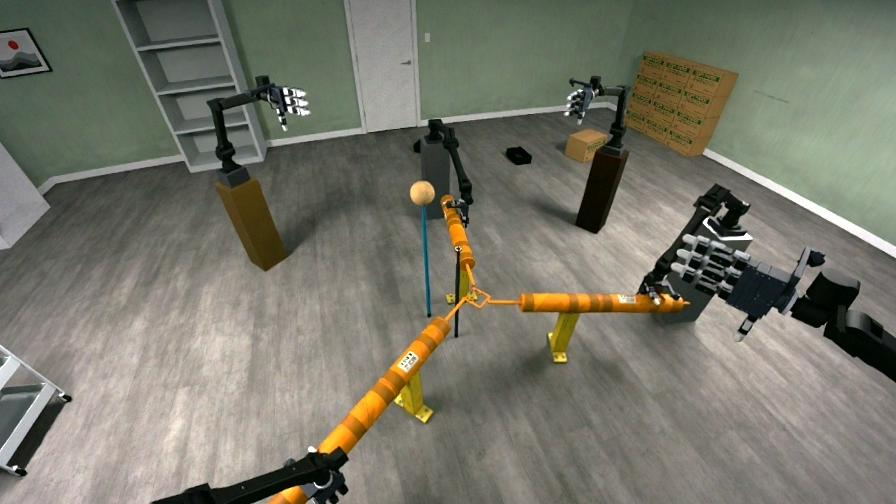

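Request:
move(arm2={"target": [-0.940, 0.430, 0.436, 0, 0.1820, 0.9833, 0], "speed": 0.06, "joints": {"hand_speed": -0.8}}, arm4={"target": [-0.142, -0.801, 0.442, 0, 0.7688, 0.6394, 0], "speed": 0.06, "joints": {"hand_speed": -0.8}}, arm6={"target": [0.832, 0.662, 0.443, 0, 0.9603, 0.2790, 0], "speed": 0.06, "joints": {"hand_speed": -0.8}}, cameras=["arm4_cam_wrist", "arm6_cam_wrist"])

Request:
move(arm2={"joints": {"hand_index_mcp": 0.25, "hand_middle_mcp": 0.25, "hand_ring_mcp": 0.25, "hand_index_pip": -0.15, "hand_middle_pip": -0.15, "hand_ring_pip": -0.15, "hand_index_dip": 0.05, "hand_middle_dip": 0.05, "hand_ring_dip": 0.05, "hand_thumb_mcp": 0.0, "hand_thumb_ipl": -0.3}}, arm4={"joints": {"hand_index_mcp": 0.25, "hand_middle_mcp": 0.25, "hand_ring_mcp": 0.25, "hand_index_pip": -0.15, "hand_middle_pip": -0.15, "hand_ring_pip": -0.15, "hand_index_dip": 0.05, "hand_middle_dip": 0.05, "hand_ring_dip": 0.05, "hand_thumb_mcp": 0.0, "hand_thumb_ipl": -0.3}}, arm6={"joints": {"hand_index_mcp": 0.25, "hand_middle_mcp": 0.25, "hand_ring_mcp": 0.25, "hand_index_pip": -0.15, "hand_middle_pip": -0.15, "hand_ring_pip": -0.15, "hand_index_dip": 0.05, "hand_middle_dip": 0.05, "hand_ring_dip": 0.05, "hand_thumb_mcp": 0.0, "hand_thumb_ipl": -0.3}}, cameras=["cam_high", "arm2_cam_wrist", "arm4_cam_wrist", "arm6_cam_wrist"])

Scene clock: 194.03 s.
Joint torques (N m): arm1=[-1.73 -18.49 14.84 3.32 0.11 0.11] | arm2=[-1.67 -16.15 4.96 -0.16 -0.09 0.15] | arm3=[-1.26 -19.96 14.31 3.48 -0.02 0.08] | arm4=[-1.14 -21.77 7.08 0.87 0.19 -0.06] | arm5=[1.14 -19.9 17.22 3.99 0.06 0.03] | arm6=[1.32 -20.6 8.44 0.75 -0.18 0.14]
Heat: arm1: hottest joint3_rad 54 °C; arm2: hottest joint3_rad 37 °C; arm3: hottest joint3_rad 51 °C; arm4: hottest joint3_rad 46 °C; arm5: hottest joint3_rad 47 °C; arm6: hottest joint3_rad 49 °C.
move: arm2 off_target; arm4 done; arm6 off_target
Joint velocities: within noise
arm1, arm3, arm5: as last shown
arm2.joint_positions: joint1_rad=+0.405 joint2_rad=+2.649 joint3_rad=+1.508 joint4_rad=-0.424 joint5_rad=+0.010 joint6_rad=-1.064 hand_index_mcp=+0.754 hand_index_abd=+0.000 hand_index_pip=+0.577 hand_index_dip=+0.696 hand_middle_mcp=+0.754 hand_middle_abd=+0.000 hand_middle_pip=+0.577 hand_middle_dip=+0.696 hand_ring_mcp=+0.754 hand_ring_abd=+0.000 hand_ring_pip=+0.577 hand_ring_dip=+0.696 hand_thumb_cmc=-0.568 hand_thumb_axl=+0.677 hand_thumb_mcp=+0.223 hand_thumb_ipl=+0.168 hand_current_limit=+0.400 hand_speed=-0.800
arm2.joint_status: all done
arm2.hand_state: goal,goal,goal,goal,goal,goal,goal,goal,goal,goal,goal,goal,goal,goal,goal,goal
arm2.index_mcp_current_ma: 0
arm2.index_abd_current_ma: 0
arm2.index_pip_current_ma: 1
arm2.index_dip_current_ma: 0
arm2.middle_mcp_current_ma: 0
arm2.middle_abd_current_ma: 0
arm2.middle_pip_current_ma: 1
arm2.middle_dip_current_ma: 0
arm2.ring_mcp_current_ma: 0
arm2.ring_abd_current_ma: 0
arm2.ring_pip_current_ma: 1
arm2.ring_dip_current_ma: 0
arm2.thumb_cmc_current_ma: 4
arm2.thumb_axl_current_ma: -1
arm2.thumb_mcp_current_ma: -6
arm2.thumb_ipl_current_ma: 0
arm2.hand_goal_index_mcp: 0.754
arm2.hand_goal_index_abd: 0.000
arm2.hand_goal_index_pip: 0.576
arm2.hand_goal_index_dip: 0.696
arm2.hand_goal_middle_mcp: 0.754
arm2.hand_goal_middle_abd: 0.000
arm2.hand_goal_middle_pip: 0.576
arm2.hand_goal_middle_dip: 0.696
arm2.hand_goal_ring_mcp: 0.754
arm2.hand_goal_ring_abd: 0.000
arm2.hand_goal_ring_pip: 0.576
arm2.hand_goal_ring_dip: 0.696
arm2.hand_goal_thumb_cmc: -0.570
arm2.hand_goal_thumb_axl: 0.678
arm2.hand_goal_thumb_mcp: 0.226
arm2.hand_goal_thumb_ipl: 0.168
arm2.hand: x=-0.9368 y=+0.4306 z=+0.4476 quat_wxyz=(+0.008, +0.179, +0.984, +0.003) (m; scene frame)
arm2.hand_target: x=-0.9403 y=+0.4299 z=+0.4362 quat_wxyz=(+0.000, +0.182, +0.983, +0.000) (m; scene frame)
arm2.hand_status: off_target (0.012 m and 1.0 deg from the pose sent, 0.012 m and 1.0 deg at the start)
arm4.joint_positions: joint1_rad=+0.079 joint2_rad=+2.977 joint3_rad=+2.441 joint4_rad=-1.041 joint5_rad=-0.012 joint6_rad=+1.718 hand_index_mcp=+0.754 hand_index_abd=+0.000 hand_index_pip=+0.577 hand_index_dip=+0.696 hand_middle_mcp=+0.754 hand_middle_abd=+0.000 hand_middle_pip=+0.577 hand_middle_dip=+0.696 hand_ring_mcp=+0.755 hand_ring_abd=+0.000 hand_ring_pip=+0.577 hand_ring_dip=+0.696 hand_thumb_cmc=-0.568 hand_thumb_axl=+0.677 hand_thumb_mcp=+0.223 hand_thumb_ipl=+0.168 hand_current_limit=+0.400 hand_speed=-0.800
arm4.joint_status: all done
arm4.hand_state: goal,goal,goal,goal,goal,goal,goal,goal,goal,goal,goal,goal,goal,goal,goal,goal
arm4.index_mcp_current_ma: 0
arm4.index_abd_current_ma: 0
arm4.index_pip_current_ma: 1
arm4.index_dip_current_ma: 0
arm4.middle_mcp_current_ma: 0
arm4.middle_abd_current_ma: 0
arm4.middle_pip_current_ma: 1
arm4.middle_dip_current_ma: 0
arm4.ring_mcp_current_ma: 2
arm4.ring_abd_current_ma: 1
arm4.ring_pip_current_ma: 1
arm4.ring_dip_current_ma: 0
arm4.thumb_cmc_current_ma: 4
arm4.thumb_axl_current_ma: -1
arm4.thumb_mcp_current_ma: -9
arm4.thumb_ipl_current_ma: -1
arm4.hand_goal_index_mcp: 0.754
arm4.hand_goal_index_abd: 0.000
arm4.hand_goal_index_pip: 0.576
arm4.hand_goal_index_dip: 0.696
arm4.hand_goal_middle_mcp: 0.754
arm4.hand_goal_middle_abd: 0.000
arm4.hand_goal_middle_pip: 0.576
arm4.hand_goal_middle_dip: 0.696
arm4.hand_goal_ring_mcp: 0.754
arm4.hand_goal_ring_abd: 0.000
arm4.hand_goal_ring_pip: 0.576
arm4.hand_goal_ring_dip: 0.696
arm4.hand_goal_thumb_cmc: -0.570
arm4.hand_goal_thumb_axl: 0.678
arm4.hand_goal_thumb_mcp: 0.226
arm4.hand_goal_thumb_ipl: 0.168
arm4.hand: x=-0.1517 y=-0.8028 z=+0.4412 quat_wxyz=(+0.004, +0.767, +0.642, -0.005) (m; scene frame)
arm4.hand_target: x=-0.1421 y=-0.8009 z=+0.4422 quat_wxyz=(+0.000, +0.769, +0.639, +0.000) (m; scene frame)
arm4.hand_status: done (0.010 m and 0.8 deg from the pose sent, 0.028 m and 0.6 deg at the start)
arm6.joint_positions: joint1_rad=-0.440 joint2_rad=+2.788 joint3_rad=+2.019 joint4_rad=-0.830 joint5_rad=+0.004 joint6_rad=-1.608 hand_index_mcp=+0.754 hand_index_abd=+0.000 hand_index_pip=+0.577 hand_index_dip=+0.696 hand_middle_mcp=+0.754 hand_middle_abd=+0.000 hand_middle_pip=+0.577 hand_middle_dip=+0.696 hand_ring_mcp=+0.754 hand_ring_abd=+0.000 hand_ring_pip=+0.577 hand_ring_dip=+0.696 hand_thumb_cmc=-0.566 hand_thumb_axl=+0.677 hand_thumb_mcp=+0.224 hand_thumb_ipl=+0.169 hand_current_limit=+0.400 hand_speed=-0.800
arm6.joint_status: all done
arm6.hand_state: goal,goal,goal,goal,goal,goal,goal,goal,goal,goal,goal,goal,goal,goal,goal,goal
arm6.index_mcp_current_ma: 1
arm6.index_abd_current_ma: 1
arm6.index_pip_current_ma: 1
arm6.index_dip_current_ma: 0
arm6.middle_mcp_current_ma: 1
arm6.middle_abd_current_ma: 1
arm6.middle_pip_current_ma: 1
arm6.middle_dip_current_ma: 0
arm6.ring_mcp_current_ma: 1
arm6.ring_abd_current_ma: 1
arm6.ring_pip_current_ma: 1
arm6.ring_dip_current_ma: 0
arm6.thumb_cmc_current_ma: 8
arm6.thumb_axl_current_ma: -1
arm6.thumb_mcp_current_ma: -6
arm6.thumb_ipl_current_ma: 2
arm6.hand_goal_index_mcp: 0.754
arm6.hand_goal_index_abd: 0.000
arm6.hand_goal_index_pip: 0.576
arm6.hand_goal_index_dip: 0.696
arm6.hand_goal_middle_mcp: 0.754
arm6.hand_goal_middle_abd: 0.000
arm6.hand_goal_middle_pip: 0.576
arm6.hand_goal_middle_dip: 0.696
arm6.hand_goal_ring_mcp: 0.754
arm6.hand_goal_ring_abd: 0.000
arm6.hand_goal_ring_pip: 0.576
arm6.hand_goal_ring_dip: 0.696
arm6.hand_goal_thumb_cmc: -0.570
arm6.hand_goal_thumb_axl: 0.678
arm6.hand_goal_thumb_mcp: 0.226
arm6.hand_goal_thumb_ipl: 0.168
arm6.hand: x=+0.8431 y=+0.6725 z=+0.4435 quat_wxyz=(-0.003, +0.961, +0.276, +0.015) (m; scene frame)
arm6.hand_target: x=+0.8325 y=+0.6624 z=+0.4435 quat_wxyz=(+0.000, +0.960, +0.279, +0.000) (m; scene frame)
arm6.hand_status: off_target (0.015 m and 1.8 deg from the pose sent, 0.016 m and 2.0 deg at the start)
pictures: arm4_cam_wrist, arm6_cam_wrist

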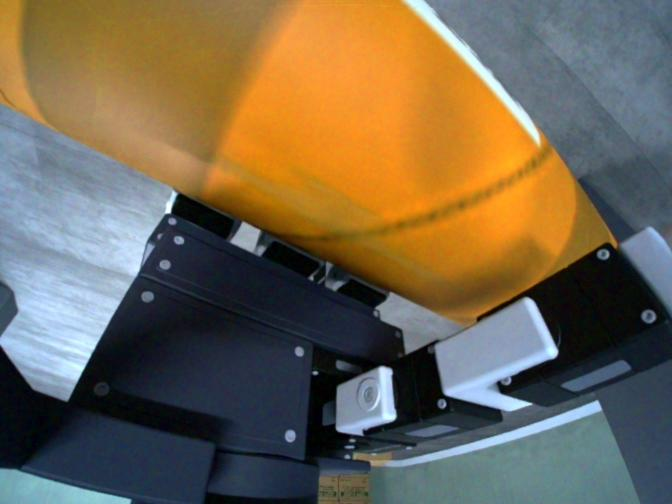

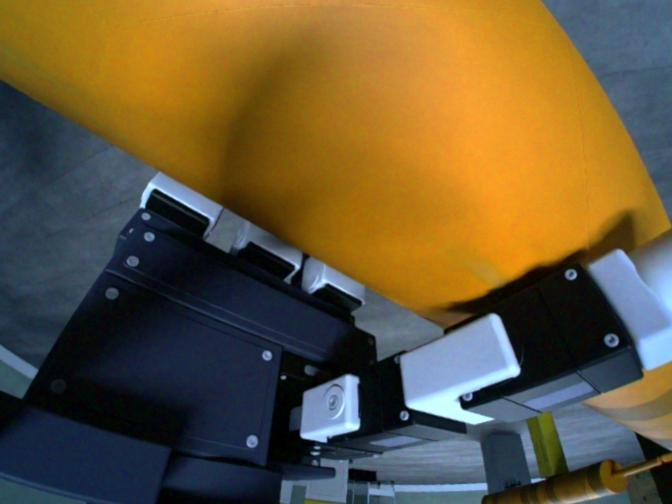

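Scene clock: 195.87 s.
Joint torques (N m): arm1=[-1.67 -18.49 14.84 3.3 0.11 0.11] | arm2=[-1.32 -16.79 4.92 -0.12 -1.08 0.18] | arm3=[-1.26 -19.9 14.32 3.48 -0.01 0.08] | arm4=[-1.44 -22.24 7.3 0.4 0.5 0.09] | arm5=[1.08 -19.84 17.21 3.97 0.05 0.04] | arm6=[0.5 -21.54 7.58 -0.02 -0.27 0.25]
Heat: arm1: hottest joint3_rad 54 °C; arm2: hottest joint3_rad 37 °C; arm3: hottest joint3_rad 51 °C; arm4: hottest joint3_rad 46 °C; arm5: hottest joint3_rad 47 °C; arm6: hottest joint3_rad 49 °C.
move: arm2 off_target; arm4 off_target; arm6 off_target
Joint velocities: within noise
arm1, arm3, arm5: as last shown
arm2.joint_positions: joint1_rad=+0.400 joint2_rad=+2.656 joint3_rad=+1.508 joint4_rad=-0.424 joint5_rad=+0.029 joint6_rad=-1.067 hand_index_mcp=+0.361 hand_index_abd=+0.003 hand_index_pip=-0.038 hand_index_dip=+0.078 hand_middle_mcp=+0.365 hand_middle_abd=+0.001 hand_middle_pip=-0.051 hand_middle_dip=+0.081 hand_ring_mcp=+0.371 hand_ring_abd=+0.001 hand_ring_pip=-0.063 hand_ring_dip=+0.081 hand_thumb_cmc=-0.570 hand_thumb_axl=+0.681 hand_thumb_mcp=+0.255 hand_thumb_ipl=-0.233 hand_current_limit=+0.400 hand_speed=-0.800
arm2.joint_status: hand_index_mcp off_target (ended at +0.361, target +0.250); hand_index_pip off_target (ended at -0.038, target -0.150); hand_index_dip off_target (ended at +0.078, target +0.050); hand_middle_mcp off_target (ended at +0.365, target +0.250); hand_middle_pip off_target (ended at -0.051, target -0.150); hand_middle_dip off_target (ended at +0.081, target +0.050); hand_ring_mcp off_target (ended at +0.371, target +0.250); hand_ring_pip off_target (ended at -0.063, target -0.150); hand_ring_dip off_target (ended at +0.081, target +0.050); hand_thumb_mcp off_target (ended at +0.255, target +0.000); hand_thumb_ipl off_target (ended at -0.233, target -0.300)
arm2.hand_state: blocked,goal,blocked,blocked,blocked,goal,blocked,blocked,blocked,goal,blocked,blocked,goal,goal,blocked,blocked
arm2.index_mcp_current_ma: 385
arm2.index_abd_current_ma: 3
arm2.index_pip_current_ma: 385
arm2.index_dip_current_ma: 74
arm2.middle_mcp_current_ma: 385
arm2.middle_abd_current_ma: 1
arm2.middle_pip_current_ma: 362
arm2.middle_dip_current_ma: 86
arm2.ring_mcp_current_ma: 385
arm2.ring_abd_current_ma: 1
arm2.ring_pip_current_ma: 305
arm2.ring_dip_current_ma: 85
arm2.thumb_cmc_current_ma: 0
arm2.thumb_axl_current_ma: 7
arm2.thumb_mcp_current_ma: 385
arm2.thumb_ipl_current_ma: 322
arm2.hand_goal_index_mcp: 0.250
arm2.hand_goal_index_abd: 0.000
arm2.hand_goal_index_pip: -0.150
arm2.hand_goal_index_dip: 0.050
arm2.hand_goal_middle_mcp: 0.250
arm2.hand_goal_middle_abd: 0.000
arm2.hand_goal_middle_pip: -0.150
arm2.hand_goal_middle_dip: 0.050
arm2.hand_goal_ring_mcp: 0.250
arm2.hand_goal_ring_abd: 0.000
arm2.hand_goal_ring_pip: -0.150
arm2.hand_goal_ring_dip: 0.050
arm2.hand_goal_thumb_cmc: -0.570
arm2.hand_goal_thumb_axl: 0.678
arm2.hand_goal_thumb_mcp: 0.000
arm2.hand_goal_thumb_ipl: -0.300
arm2.hand: x=-0.9393 y=+0.4243 z=+0.4420 quat_wxyz=(+0.007, +0.179, +0.984, -0.007) (m; scene frame)
arm2.hand_target: x=-0.9402 y=+0.4298 z=+0.4363 quat_wxyz=(+0.000, +0.182, +0.983, +0.000) (m; scene frame)
arm2.hand_status: not commanded
arm4.joint_positions: joint1_rad=+0.079 joint2_rad=+2.991 joint3_rad=+2.438 joint4_rad=-1.026 joint5_rad=-0.017 joint6_rad=+1.699 hand_index_mcp=+0.413 hand_index_abd=-0.006 hand_index_pip=+0.052 hand_index_dip=+0.084 hand_middle_mcp=+0.411 hand_middle_abd=-0.006 hand_middle_pip=+0.049 hand_middle_dip=+0.088 hand_ring_mcp=+0.406 hand_ring_abd=-0.006 hand_ring_pip=+0.050 hand_ring_dip=+0.088 hand_thumb_cmc=-0.569 hand_thumb_axl=+0.678 hand_thumb_mcp=+0.221 hand_thumb_ipl=-0.236 hand_current_limit=+0.400 hand_speed=-0.800
arm4.joint_status: hand_index_mcp off_target (ended at +0.413, target +0.250); hand_index_pip off_target (ended at +0.052, target -0.150); hand_index_dip off_target (ended at +0.084, target +0.050); hand_middle_mcp off_target (ended at +0.411, target +0.250); hand_middle_pip off_target (ended at +0.049, target -0.150); hand_middle_dip off_target (ended at +0.088, target +0.050); hand_ring_mcp off_target (ended at +0.406, target +0.250); hand_ring_pip off_target (ended at +0.050, target -0.150); hand_ring_dip off_target (ended at +0.088, target +0.050); hand_thumb_mcp off_target (ended at +0.221, target +0.000); hand_thumb_ipl off_target (ended at -0.236, target -0.300)
arm4.hand_state: blocked,goal,blocked,blocked,blocked,goal,blocked,blocked,blocked,goal,blocked,blocked,goal,goal,blocked,blocked
arm4.index_mcp_current_ma: 385
arm4.index_abd_current_ma: -11
arm4.index_pip_current_ma: 385
arm4.index_dip_current_ma: 107
arm4.middle_mcp_current_ma: 385
arm4.middle_abd_current_ma: -11
arm4.middle_pip_current_ma: 385
arm4.middle_dip_current_ma: 123
arm4.ring_mcp_current_ma: 385
arm4.ring_abd_current_ma: -12
arm4.ring_pip_current_ma: 385
arm4.ring_dip_current_ma: 126
arm4.thumb_cmc_current_ma: 1
arm4.thumb_axl_current_ma: 0
arm4.thumb_mcp_current_ma: 385
arm4.thumb_ipl_current_ma: 328
arm4.hand_goal_index_mcp: 0.250
arm4.hand_goal_index_abd: 0.000
arm4.hand_goal_index_pip: -0.150
arm4.hand_goal_index_dip: 0.050
arm4.hand_goal_middle_mcp: 0.250
arm4.hand_goal_middle_abd: 0.000
arm4.hand_goal_middle_pip: -0.150
arm4.hand_goal_middle_dip: 0.050
arm4.hand_goal_ring_mcp: 0.250
arm4.hand_goal_ring_abd: 0.000
arm4.hand_goal_ring_pip: -0.150
arm4.hand_goal_ring_dip: 0.050
arm4.hand_goal_thumb_cmc: -0.570
arm4.hand_goal_thumb_axl: 0.678
arm4.hand_goal_thumb_mcp: 0.000
arm4.hand_goal_thumb_ipl: -0.300
arm4.hand: x=-0.1523 y=-0.8052 z=+0.4301 quat_wxyz=(+0.003, +0.761, +0.649, -0.007) (m; scene frame)
arm4.hand_target: x=-0.1419 y=-0.8010 z=+0.4422 quat_wxyz=(+0.000, +0.769, +0.639, +0.000) (m; scene frame)
arm4.hand_status: not commanded
arm6.joint_positions: joint1_rad=-0.430 joint2_rad=+2.799 joint3_rad=+2.031 joint4_rad=-0.807 joint5_rad=+0.002 joint6_rad=-1.617 hand_index_mcp=+0.336 hand_index_abd=+0.007 hand_index_pip=+0.080 hand_index_dip=+0.111 hand_middle_mcp=+0.353 hand_middle_abd=+0.008 hand_middle_pip=+0.096 hand_middle_dip=+0.093 hand_ring_mcp=+0.397 hand_ring_abd=+0.006 hand_ring_pip=+0.066 hand_ring_dip=+0.085 hand_thumb_cmc=-0.582 hand_thumb_axl=+0.678 hand_thumb_mcp=+0.269 hand_thumb_ipl=-0.211 hand_current_limit=+0.400 hand_speed=-0.800
arm6.joint_status: hand_index_mcp off_target (ended at +0.336, target +0.250); hand_index_pip off_target (ended at +0.080, target -0.150); hand_index_dip off_target (ended at +0.111, target +0.050); hand_middle_mcp off_target (ended at +0.353, target +0.250); hand_middle_pip off_target (ended at +0.096, target -0.150); hand_middle_dip off_target (ended at +0.093, target +0.050); hand_ring_mcp off_target (ended at +0.397, target +0.250); hand_ring_pip off_target (ended at +0.066, target -0.150); hand_ring_dip off_target (ended at +0.085, target +0.050); hand_thumb_mcp off_target (ended at +0.269, target +0.000); hand_thumb_ipl off_target (ended at -0.211, target -0.300)
arm6.hand_state: blocked,goal,blocked,blocked,blocked,goal,blocked,blocked,blocked,goal,blocked,blocked,goal,goal,blocked,blocked
arm6.index_mcp_current_ma: 362
arm6.index_abd_current_ma: 14
arm6.index_pip_current_ma: 385
arm6.index_dip_current_ma: 227
arm6.middle_mcp_current_ma: 385
arm6.middle_abd_current_ma: 17
arm6.middle_pip_current_ma: 385
arm6.middle_dip_current_ma: 149
arm6.ring_mcp_current_ma: 385
arm6.ring_abd_current_ma: 11
arm6.ring_pip_current_ma: 385
arm6.ring_dip_current_ma: 119
arm6.thumb_cmc_current_ma: -33
arm6.thumb_axl_current_ma: 0
arm6.thumb_mcp_current_ma: 385
arm6.thumb_ipl_current_ma: 385
arm6.hand_goal_index_mcp: 0.250
arm6.hand_goal_index_abd: 0.000
arm6.hand_goal_index_pip: -0.150
arm6.hand_goal_index_dip: 0.050
arm6.hand_goal_middle_mcp: 0.250
arm6.hand_goal_middle_abd: 0.000
arm6.hand_goal_middle_pip: -0.150
arm6.hand_goal_middle_dip: 0.050
arm6.hand_goal_ring_mcp: 0.250
arm6.hand_goal_ring_abd: 0.000
arm6.hand_goal_ring_pip: -0.150
arm6.hand_goal_ring_dip: 0.050
arm6.hand_goal_thumb_cmc: -0.570
arm6.hand_goal_thumb_axl: 0.678
arm6.hand_goal_thumb_mcp: 0.000
arm6.hand_goal_thumb_ipl: -0.300
arm6.hand: x=+0.8418 y=+0.6636 z=+0.4402 quat_wxyz=(+0.000, +0.959, +0.285, +0.003) (m; scene frame)
arm6.hand_target: x=+0.8324 y=+0.6624 z=+0.4436 quat_wxyz=(+0.000, +0.960, +0.279, +0.000) (m; scene frame)
arm6.hand_status: not commanded
pictures: arm2_cam_wrist, arm4_cam_wrist, arm6_cam_wrist, cam_high

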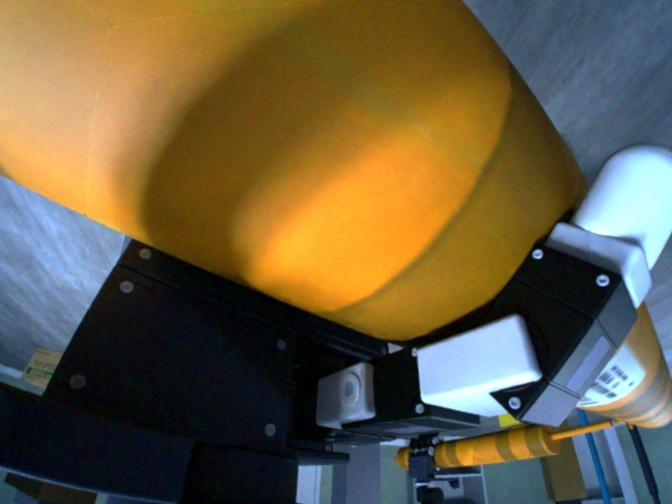

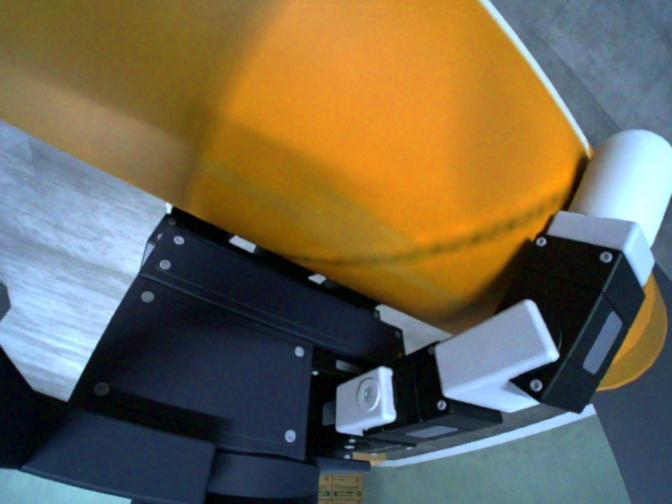

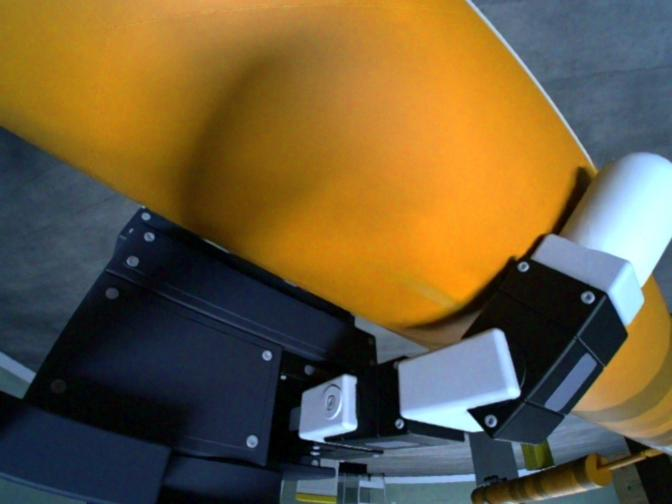

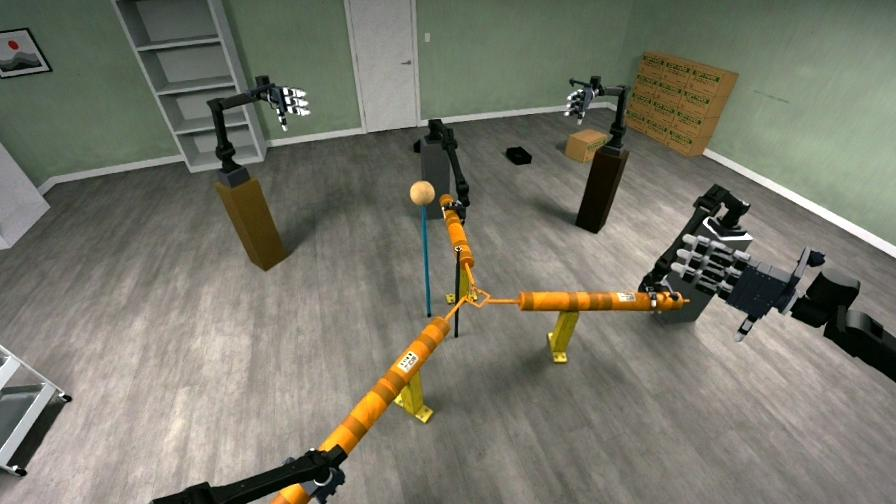

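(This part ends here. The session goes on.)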